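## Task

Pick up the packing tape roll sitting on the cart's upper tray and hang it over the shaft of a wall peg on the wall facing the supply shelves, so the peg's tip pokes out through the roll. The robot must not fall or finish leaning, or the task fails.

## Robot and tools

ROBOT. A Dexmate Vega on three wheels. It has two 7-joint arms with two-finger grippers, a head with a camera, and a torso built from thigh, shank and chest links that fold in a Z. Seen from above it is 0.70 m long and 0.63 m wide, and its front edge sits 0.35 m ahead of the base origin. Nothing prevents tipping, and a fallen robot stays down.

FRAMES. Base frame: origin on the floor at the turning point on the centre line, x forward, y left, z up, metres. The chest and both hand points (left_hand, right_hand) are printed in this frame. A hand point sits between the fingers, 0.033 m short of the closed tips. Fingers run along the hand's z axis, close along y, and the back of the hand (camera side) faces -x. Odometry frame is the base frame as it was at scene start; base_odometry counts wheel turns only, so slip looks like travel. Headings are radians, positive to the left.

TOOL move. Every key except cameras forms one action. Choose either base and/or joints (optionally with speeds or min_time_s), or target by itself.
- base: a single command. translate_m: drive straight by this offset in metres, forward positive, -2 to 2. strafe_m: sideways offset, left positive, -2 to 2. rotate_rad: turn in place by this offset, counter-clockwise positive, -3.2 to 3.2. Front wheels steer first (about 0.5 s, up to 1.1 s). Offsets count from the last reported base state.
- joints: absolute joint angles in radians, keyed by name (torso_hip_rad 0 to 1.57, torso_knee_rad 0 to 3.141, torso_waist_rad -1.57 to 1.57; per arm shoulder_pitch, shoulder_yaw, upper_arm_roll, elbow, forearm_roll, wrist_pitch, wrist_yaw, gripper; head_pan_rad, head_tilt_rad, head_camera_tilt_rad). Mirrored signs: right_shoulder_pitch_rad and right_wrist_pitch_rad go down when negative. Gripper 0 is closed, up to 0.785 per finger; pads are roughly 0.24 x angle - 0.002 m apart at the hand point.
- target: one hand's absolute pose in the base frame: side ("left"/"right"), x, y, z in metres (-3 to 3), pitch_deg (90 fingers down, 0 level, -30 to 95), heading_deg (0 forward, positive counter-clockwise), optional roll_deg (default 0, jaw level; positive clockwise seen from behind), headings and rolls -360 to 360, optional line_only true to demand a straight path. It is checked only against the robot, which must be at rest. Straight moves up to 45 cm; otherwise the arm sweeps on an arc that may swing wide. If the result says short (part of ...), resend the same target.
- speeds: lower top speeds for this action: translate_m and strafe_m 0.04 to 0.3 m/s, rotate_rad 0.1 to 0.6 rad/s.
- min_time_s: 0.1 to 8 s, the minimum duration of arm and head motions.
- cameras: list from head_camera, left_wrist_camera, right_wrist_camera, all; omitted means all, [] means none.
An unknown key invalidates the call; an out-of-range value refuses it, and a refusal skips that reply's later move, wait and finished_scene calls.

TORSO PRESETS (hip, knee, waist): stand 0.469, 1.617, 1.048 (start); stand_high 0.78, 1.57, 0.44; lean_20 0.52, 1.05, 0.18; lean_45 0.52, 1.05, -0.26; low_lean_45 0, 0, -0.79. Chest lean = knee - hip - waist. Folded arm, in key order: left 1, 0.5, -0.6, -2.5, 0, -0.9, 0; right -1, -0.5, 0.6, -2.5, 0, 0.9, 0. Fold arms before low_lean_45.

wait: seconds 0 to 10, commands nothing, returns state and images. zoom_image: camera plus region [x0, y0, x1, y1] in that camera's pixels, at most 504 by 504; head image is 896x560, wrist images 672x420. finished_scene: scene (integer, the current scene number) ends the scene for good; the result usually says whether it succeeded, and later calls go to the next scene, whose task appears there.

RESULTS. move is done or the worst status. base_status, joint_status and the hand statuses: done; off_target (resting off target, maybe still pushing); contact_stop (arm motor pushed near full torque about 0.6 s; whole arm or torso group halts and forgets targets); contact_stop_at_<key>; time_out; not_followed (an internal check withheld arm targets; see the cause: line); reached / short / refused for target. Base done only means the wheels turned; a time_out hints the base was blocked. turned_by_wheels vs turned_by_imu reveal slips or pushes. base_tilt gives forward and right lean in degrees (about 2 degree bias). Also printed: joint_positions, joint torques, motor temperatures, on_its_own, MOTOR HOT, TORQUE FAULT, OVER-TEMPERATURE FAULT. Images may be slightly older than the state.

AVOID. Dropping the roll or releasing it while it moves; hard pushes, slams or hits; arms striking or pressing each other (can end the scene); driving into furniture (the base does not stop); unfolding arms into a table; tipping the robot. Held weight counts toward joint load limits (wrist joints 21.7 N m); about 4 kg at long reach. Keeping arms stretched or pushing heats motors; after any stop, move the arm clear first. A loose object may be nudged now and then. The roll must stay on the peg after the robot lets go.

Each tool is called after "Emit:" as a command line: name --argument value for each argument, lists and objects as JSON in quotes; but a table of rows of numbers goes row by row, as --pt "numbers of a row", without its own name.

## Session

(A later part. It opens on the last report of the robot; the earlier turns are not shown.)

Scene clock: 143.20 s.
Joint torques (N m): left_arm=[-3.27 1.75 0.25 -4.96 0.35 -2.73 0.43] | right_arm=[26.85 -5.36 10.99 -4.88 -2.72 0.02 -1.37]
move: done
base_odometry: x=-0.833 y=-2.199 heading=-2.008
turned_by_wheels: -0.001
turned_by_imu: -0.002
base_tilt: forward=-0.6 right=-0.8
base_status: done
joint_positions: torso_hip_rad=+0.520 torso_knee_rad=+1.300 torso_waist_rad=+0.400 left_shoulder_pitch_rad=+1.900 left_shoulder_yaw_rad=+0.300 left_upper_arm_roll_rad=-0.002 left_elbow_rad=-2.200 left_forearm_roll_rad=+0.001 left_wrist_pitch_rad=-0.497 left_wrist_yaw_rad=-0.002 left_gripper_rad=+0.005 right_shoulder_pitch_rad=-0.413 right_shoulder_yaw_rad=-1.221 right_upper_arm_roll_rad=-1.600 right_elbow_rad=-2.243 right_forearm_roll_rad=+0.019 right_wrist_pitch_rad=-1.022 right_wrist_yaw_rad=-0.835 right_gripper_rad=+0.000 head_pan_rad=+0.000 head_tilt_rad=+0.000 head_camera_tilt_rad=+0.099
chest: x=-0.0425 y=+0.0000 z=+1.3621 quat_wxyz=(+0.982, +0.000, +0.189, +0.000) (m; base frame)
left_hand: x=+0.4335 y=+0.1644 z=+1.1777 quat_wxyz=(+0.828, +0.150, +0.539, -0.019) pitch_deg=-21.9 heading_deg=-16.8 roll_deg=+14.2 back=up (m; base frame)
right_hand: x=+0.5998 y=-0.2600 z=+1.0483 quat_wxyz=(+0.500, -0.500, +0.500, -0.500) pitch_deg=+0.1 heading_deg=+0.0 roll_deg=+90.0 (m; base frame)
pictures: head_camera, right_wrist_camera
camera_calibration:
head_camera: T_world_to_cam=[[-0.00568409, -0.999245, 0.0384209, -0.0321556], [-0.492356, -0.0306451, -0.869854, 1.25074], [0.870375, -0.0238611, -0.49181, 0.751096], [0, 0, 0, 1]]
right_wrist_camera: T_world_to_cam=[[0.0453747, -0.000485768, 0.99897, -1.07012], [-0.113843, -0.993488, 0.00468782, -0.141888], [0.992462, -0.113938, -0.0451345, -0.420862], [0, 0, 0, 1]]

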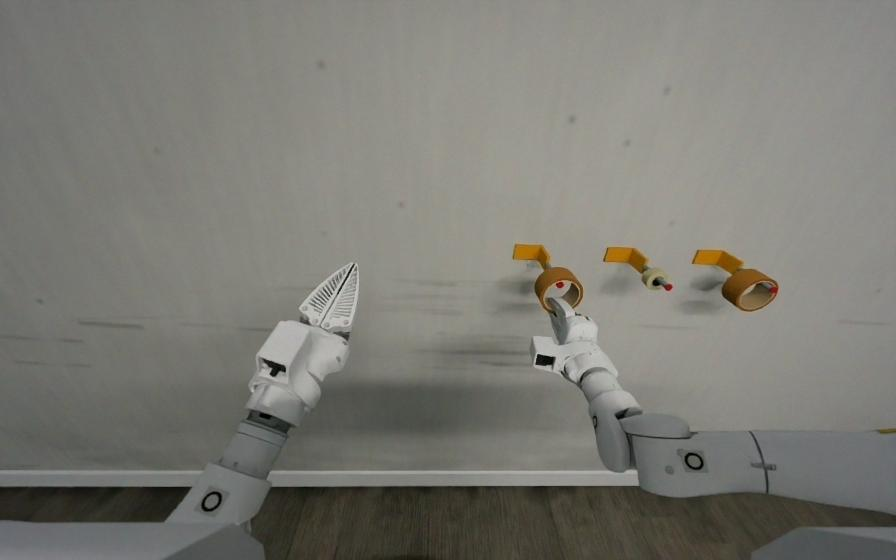

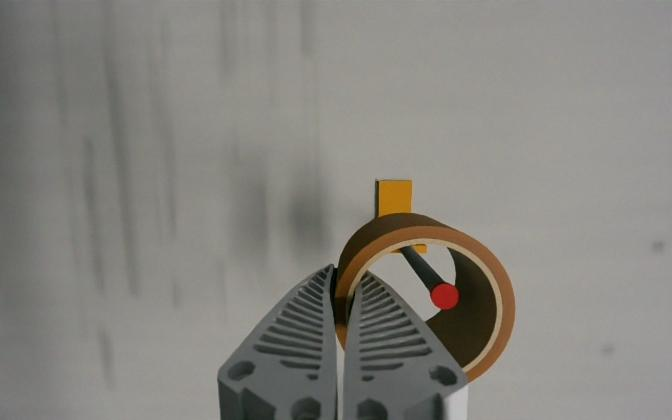

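Emit:
move --base '{"translate_m":0.037}' --speeds '{"translate_m":0.05}' --cameras '["head_camera","right_wrist_camera","left_wrist_camera"]'

Emit:
zoom_image --camera "head_camera" --region '[500, 210, 620, 330]'

Emit:
zoom_image --camera "right_wrist_camera" --region '[290, 160, 550, 400]'

Scene clock: 147.97 s.
Joint torques (N m): left_arm=[-2.91 -0.34 -3.64 -7.92 -0.87 -1.61 0.55] | right_arm=[25.04 -4.8 11.57 -3.88 -2.74 -0.02 -1.53]
move: done
base_odometry: x=-0.849 y=-2.232 heading=-2.009
turned_by_wheels: -0.001
turned_by_imu: -0.002
base_tilt: forward=-0.5 right=-0.7
base_status: done
joint_positions: torso_hip_rad=+0.520 torso_knee_rad=+1.300 torso_waist_rad=+0.400 left_shoulder_pitch_rad=+1.900 left_shoulder_yaw_rad=+0.300 left_upper_arm_roll_rad=-0.002 left_elbow_rad=-2.200 left_forearm_roll_rad=+0.001 left_wrist_pitch_rad=-0.497 left_wrist_yaw_rad=-0.002 left_gripper_rad=+0.005 right_shoulder_pitch_rad=-0.413 right_shoulder_yaw_rad=-1.221 right_upper_arm_roll_rad=-1.599 right_elbow_rad=-2.243 right_forearm_roll_rad=+0.019 right_wrist_pitch_rad=-1.022 right_wrist_yaw_rad=-0.835 right_gripper_rad=+0.000 head_pan_rad=+0.000 head_tilt_rad=+0.000 head_camera_tilt_rad=+0.099
chest: x=-0.0425 y=+0.0000 z=+1.3621 quat_wxyz=(+0.982, +0.000, +0.189, +0.000) (m; base frame)
left_hand: x=+0.4335 y=+0.1644 z=+1.1777 quat_wxyz=(+0.828, +0.150, +0.539, -0.019) pitch_deg=-21.9 heading_deg=-16.8 roll_deg=+14.2 back=up (m; base frame)
right_hand: x=+0.5998 y=-0.2600 z=+1.0483 quat_wxyz=(+0.500, -0.500, +0.500, -0.500) pitch_deg=+0.1 heading_deg=+0.0 roll_deg=+90.0 (m; base frame)
pictures: head_camera, left_wrist_camera, right_wrist_camera
camera_calibration:
head_camera: T_world_to_cam=[[-0.00568477, -0.999245, 0.0384209, -0.0321557], [-0.492342, -0.0306451, -0.869862, 1.25075], [0.870383, -0.0238612, -0.491796, 0.751089], [0, 0, 0, 1]]
left_wrist_camera: T_world_to_cam=[[-0.250602, -0.945411, -0.208321, 0.502201], [0.316329, 0.123408, -0.940588, 1.00584], [0.914951, -0.301611, 0.268135, -0.512763], [0, 0, 0, 1]]
right_wrist_camera: T_world_to_cam=[[0.0453257, -0.00046974, 0.998972, -1.07013], [-0.113856, -0.993486, 0.00469873, -0.1419], [0.992463, -0.113951, -0.045084, -0.420917], [0, 0, 0, 1]]

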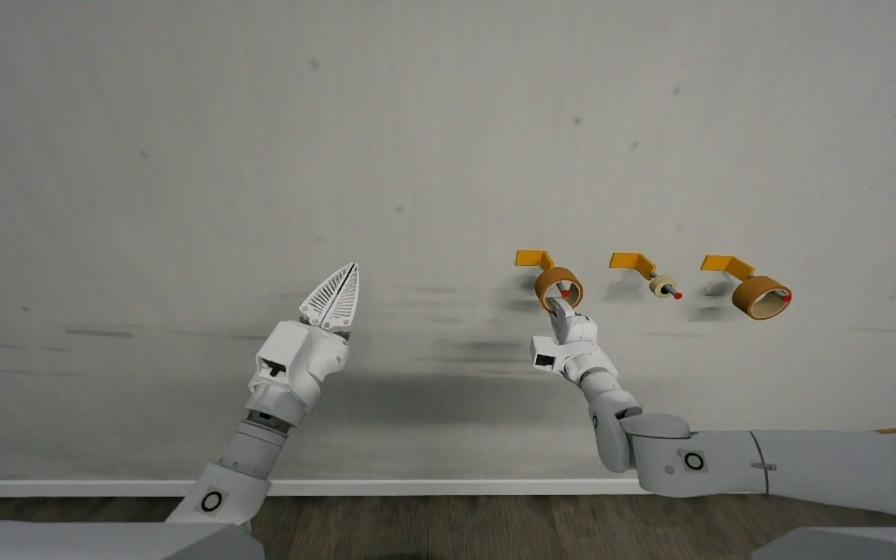

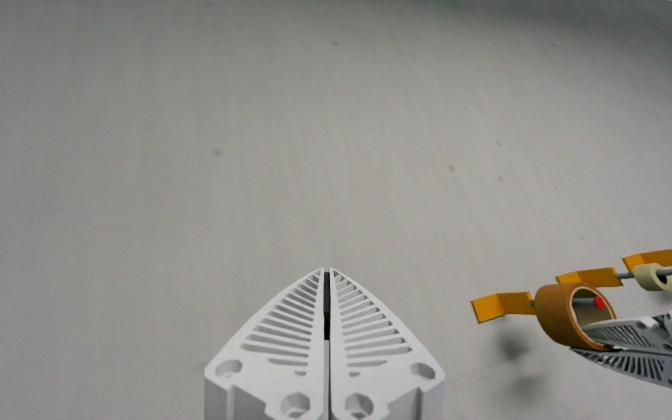

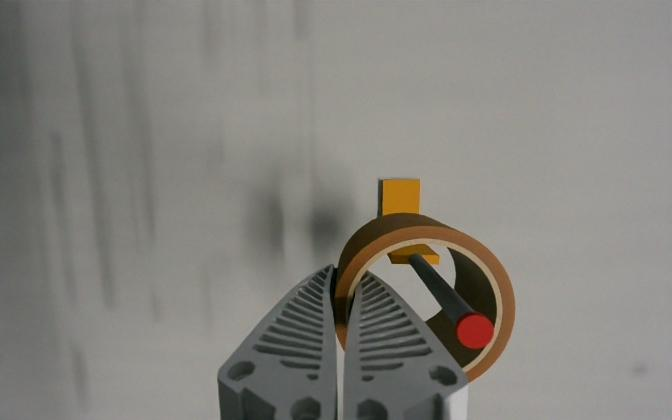

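Scaled by 4.200 from the camera's 896x560 image, which has a finer 960x600 frame.

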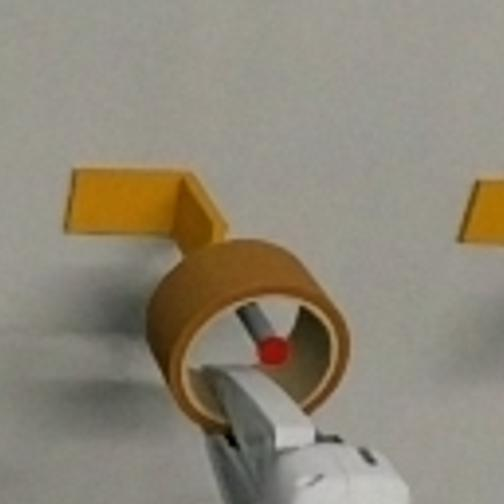

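Scaled by 1.938 from the camera's 672x420 image, which has a finer 960x600 frame.

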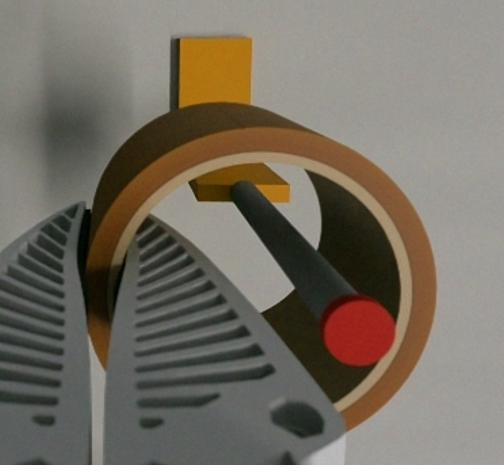

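Emit:
move --target '{"side":"right","x":0.6,"y":-0.26,"z":1.03,"pitch_deg":0,"heading_deg":0,"roll_deg":-90,"line_only":true}' --cameras '["right_wrist_camera"]'

Emit:
zoom_image --camera "right_wrist_camera" --region '[290, 160, 550, 400]'

Scene clock: 153.03 s.
Joint torques (N m): left_arm=[-4 2.96 -3.46 -7.83 0.34 -2.28 0.35] | right_arm=[-0.13 -0.18 0.43 -2.55 -0.8 0.2 -0.48]
move: done
base_odometry: x=-0.849 y=-2.232 heading=-2.009
turned_by_wheels: +0.000
turned_by_imu: +0.000
base_tilt: forward=-0.6 right=-0.7
joint_positions: torso_hip_rad=+0.520 torso_knee_rad=+1.300 torso_waist_rad=+0.400 left_shoulder_pitch_rad=+1.900 left_shoulder_yaw_rad=+0.300 left_upper_arm_roll_rad=-0.002 left_elbow_rad=-2.200 left_forearm_roll_rad=+0.001 left_wrist_pitch_rad=-0.497 left_wrist_yaw_rad=-0.002 left_gripper_rad=+0.005 right_shoulder_pitch_rad=-0.437 right_shoulder_yaw_rad=-1.190 right_upper_arm_roll_rad=-1.601 right_elbow_rad=-2.185 right_forearm_roll_rad=+0.021 right_wrist_pitch_rad=-0.995 right_wrist_yaw_rad=-0.864 right_gripper_rad=+0.000 head_pan_rad=+0.000 head_tilt_rad=+0.000 head_camera_tilt_rad=+0.099
chest: x=-0.0425 y=+0.0000 z=+1.3621 quat_wxyz=(+0.982, +0.000, +0.189, +0.000) (m; base frame)
left_hand: x=+0.4335 y=+0.1644 z=+1.1777 quat_wxyz=(+0.828, +0.150, +0.539, -0.019) pitch_deg=-21.9 heading_deg=-16.8 roll_deg=+14.2 back=up (m; base frame)
right_hand: x=+0.6003 y=-0.2600 z=+1.0321 quat_wxyz=(+0.500, -0.500, +0.500, -0.500) pitch_deg=-0.1 heading_deg=+0.0 roll_deg=-90.0 (m; base frame)
right_hand_status: reached (straight line, planned for 0.5 s): 2 mm and 0.1 deg off.
pictures: right_wrist_camera
camera_calibration:
right_wrist_camera: T_world_to_cam=[[0.0427388, -0.000584838, 0.999086, -1.05254], [-0.113881, -0.993485, 0.00429005, -0.141325], [0.992575, -0.113961, -0.0425269, -0.424917], [0, 0, 0, 1]]

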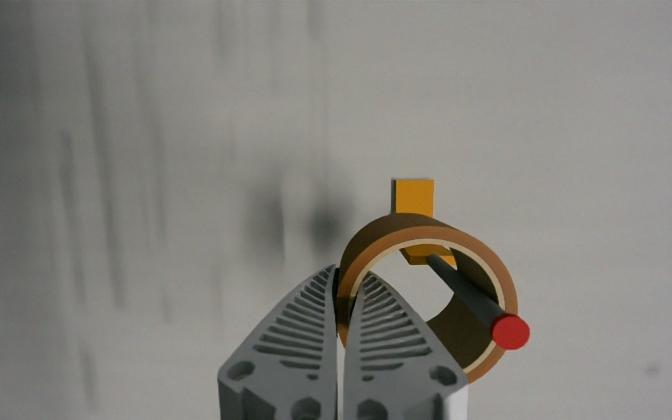

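Scaled by 1.938 from the camera's 672x420 image, which has a finer 960x600 frame.

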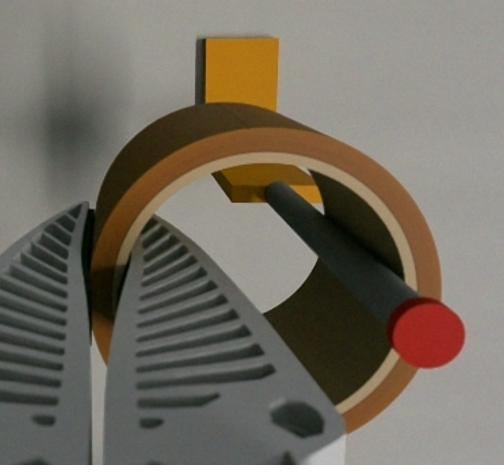

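Emit:
move --joints '{"right_gripper_rad":0.05}' --cameras '[]'

Emit:
move --joints '{"right_gripper_rad":0.13}' --cameras '[]'

Emit:
move --target '{"side":"right","x":0.6,"y":-0.26,"z":1.037,"pitch_deg":0,"heading_deg":0,"roll_deg":-90,"line_only":true}' --cameras '["right_wrist_camera"]'

Emit:
zoom_image --camera "right_wrist_camera" --region '[290, 160, 550, 400]'

Scene clock: 158.00 s.
move: done
turned_by_wheels: +0.000
turned_by_imu: +0.000
joint_status: all done
pictures: none

Scene clock: 158.53 s.
move: done
turned_by_wheels: +0.000
turned_by_imu: +0.000
joint_status: all done
pictures: none

Scene clock: 159.43 s.
Joint torques (N m): left_arm=[-2.55 4.57 -0.89 -6.67 -0.13 -3.73 0.28] | right_arm=[27.13 -5.95 10.21 -4.3 -2.47 -0.06 -1.21]
move: done
base_odometry: x=-0.849 y=-2.232 heading=-2.009
turned_by_wheels: +0.000
turned_by_imu: +0.000
base_tilt: forward=-0.7 right=-0.7
joint_positions: torso_hip_rad=+0.520 torso_knee_rad=+1.300 torso_waist_rad=+0.400 left_shoulder_pitch_rad=+1.900 left_shoulder_yaw_rad=+0.300 left_upper_arm_roll_rad=-0.002 left_elbow_rad=-2.200 left_forearm_roll_rad=+0.001 left_wrist_pitch_rad=-0.497 left_wrist_yaw_rad=-0.002 left_gripper_rad=+0.005 right_shoulder_pitch_rad=-0.432 right_shoulder_yaw_rad=-1.197 right_upper_arm_roll_rad=-1.601 right_elbow_rad=-2.200 right_forearm_roll_rad=+0.021 right_wrist_pitch_rad=-1.002 right_wrist_yaw_rad=-0.857 right_gripper_rad=+0.130 head_pan_rad=+0.000 head_tilt_rad=+0.000 head_camera_tilt_rad=+0.099
chest: x=-0.0425 y=+0.0000 z=+1.3621 quat_wxyz=(+0.982, +0.000, +0.189, +0.000) (m; base frame)
left_hand: x=+0.4335 y=+0.1644 z=+1.1778 quat_wxyz=(+0.828, +0.150, +0.539, -0.019) pitch_deg=-21.9 heading_deg=-16.8 roll_deg=+14.2 back=up (m; base frame)
right_hand: x=+0.5998 y=-0.2600 z=+1.0351 quat_wxyz=(+0.500, -0.500, +0.500, -0.500) pitch_deg=+0.1 heading_deg=+0.0 roll_deg=+90.0 (m; base frame)
right_hand_status: reached (straight line, planned for 0.3 s): 2 mm and 0.1 deg off.
pictures: right_wrist_camera
camera_calibration:
right_wrist_camera: T_world_to_cam=[[0.0450117, -0.00048553, 0.998986, -1.05678], [-0.113825, -0.99349, 0.0046458, -0.141782], [0.992481, -0.113919, -0.0447739, -0.421824], [0, 0, 0, 1]]

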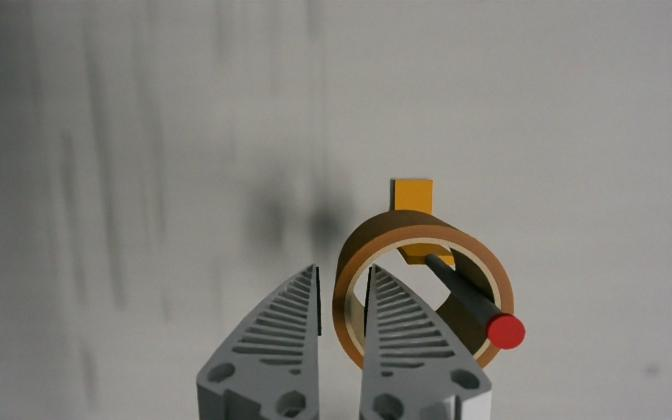

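Scaled by 1.938 from the camera's 672x420 image, which has a finer 960x600 frame.

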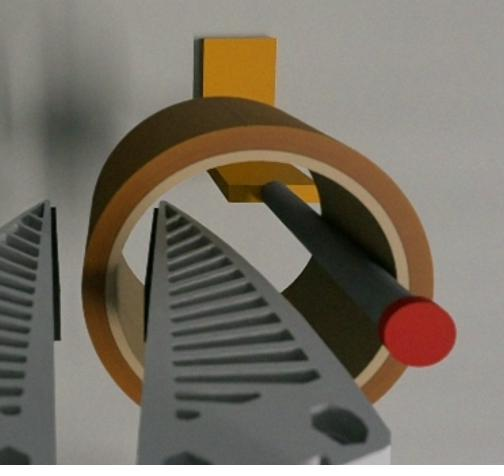

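Emit:
move --base '{"translate_m":-0.2}' --speeds '{"translate_m":0.08}' --cameras '["head_camera","left_wrist_camera"]'

Emit:
zoom_image --camera "head_camera" --region '[460, 160, 640, 310]'

Scene clock: 167.07 s.
Joint torques (N m): left_arm=[-3.16 1.91 -2.27 -5.12 0.11 -2.48 0.61] | right_arm=[24.87 -4.96 10.56 -5.22 -2.23 -0.4 -1.24]
move: done
base_odometry: x=-0.764 y=-2.051 heading=-2.009
turned_by_wheels: +0.000
turned_by_imu: +0.002
base_tilt: forward=-0.4 right=-0.8
base_status: done
joint_positions: torso_hip_rad=+0.520 torso_knee_rad=+1.300 torso_waist_rad=+0.400 left_shoulder_pitch_rad=+1.900 left_shoulder_yaw_rad=+0.300 left_upper_arm_roll_rad=-0.002 left_elbow_rad=-2.200 left_forearm_roll_rad=+0.001 left_wrist_pitch_rad=-0.497 left_wrist_yaw_rad=-0.002 left_gripper_rad=+0.005 right_shoulder_pitch_rad=-0.430 right_shoulder_yaw_rad=-1.200 right_upper_arm_roll_rad=-1.601 right_elbow_rad=-2.204 right_forearm_roll_rad=+0.021 right_wrist_pitch_rad=-1.004 right_wrist_yaw_rad=-0.855 right_gripper_rad=+0.130 head_pan_rad=+0.000 head_tilt_rad=+0.000 head_camera_tilt_rad=+0.099
chest: x=-0.0426 y=+0.0000 z=+1.3621 quat_wxyz=(+0.982, +0.000, +0.189, +0.000) (m; base frame)
left_hand: x=+0.4334 y=+0.1644 z=+1.1778 quat_wxyz=(+0.829, +0.150, +0.539, -0.019) pitch_deg=-21.9 heading_deg=-16.8 roll_deg=+14.2 back=up (m; base frame)
right_hand: x=+0.5997 y=-0.2600 z=+1.0365 quat_wxyz=(+0.500, -0.500, +0.500, -0.500) pitch_deg=+0.0 heading_deg=+0.0 roll_deg=+90.0 (m; base frame)
pictures: head_camera, left_wrist_camera
camera_calibration:
head_camera: T_world_to_cam=[[-0.00568932, -0.999245, 0.03842, -0.0321555], [-0.49223, -0.0306452, -0.869926, 1.25079], [0.870447, -0.0238607, -0.491684, 0.751033], [0, 0, 0, 1]]
left_wrist_camera: T_world_to_cam=[[-0.250574, -0.945411, -0.208354, 0.502222], [0.316452, 0.123408, -0.940547, 1.00583], [0.914916, -0.301611, 0.268254, -0.512832], [0, 0, 0, 1]]

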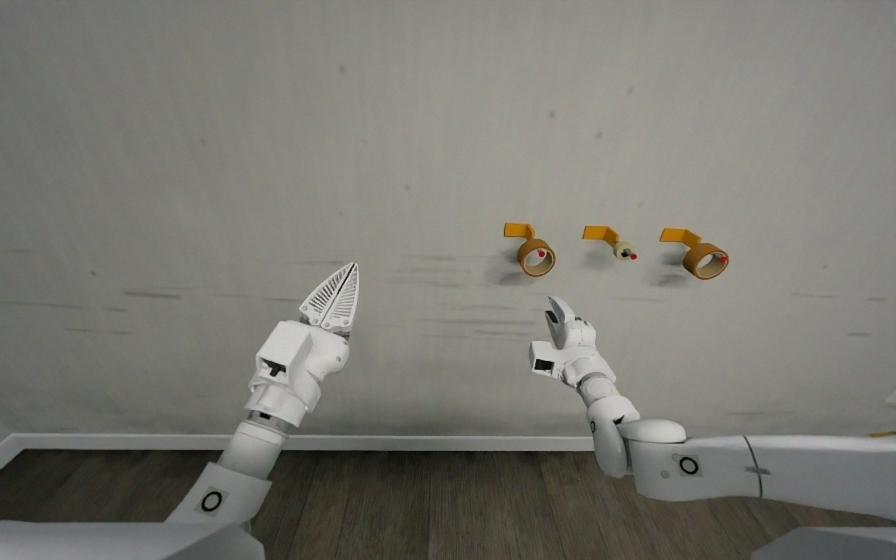

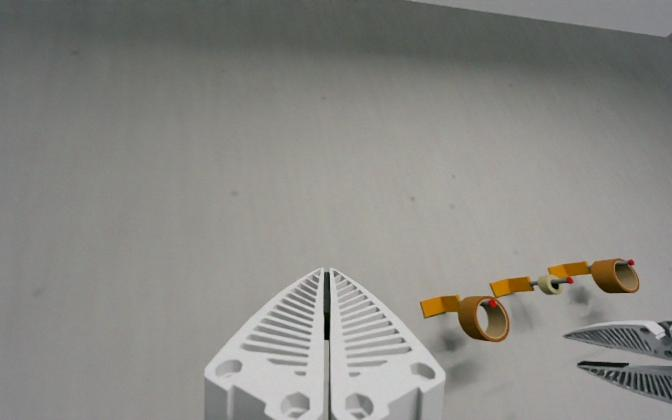

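Scaled by 2.800 from the camera's 896x560 image, which has a finer 960x600 frame.

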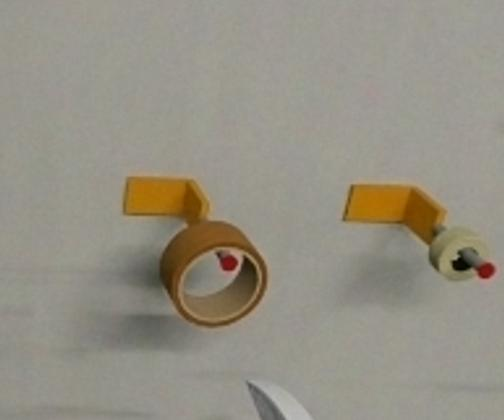

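Emit:
finished_scene --scene 3

The scene is finished: the task was done.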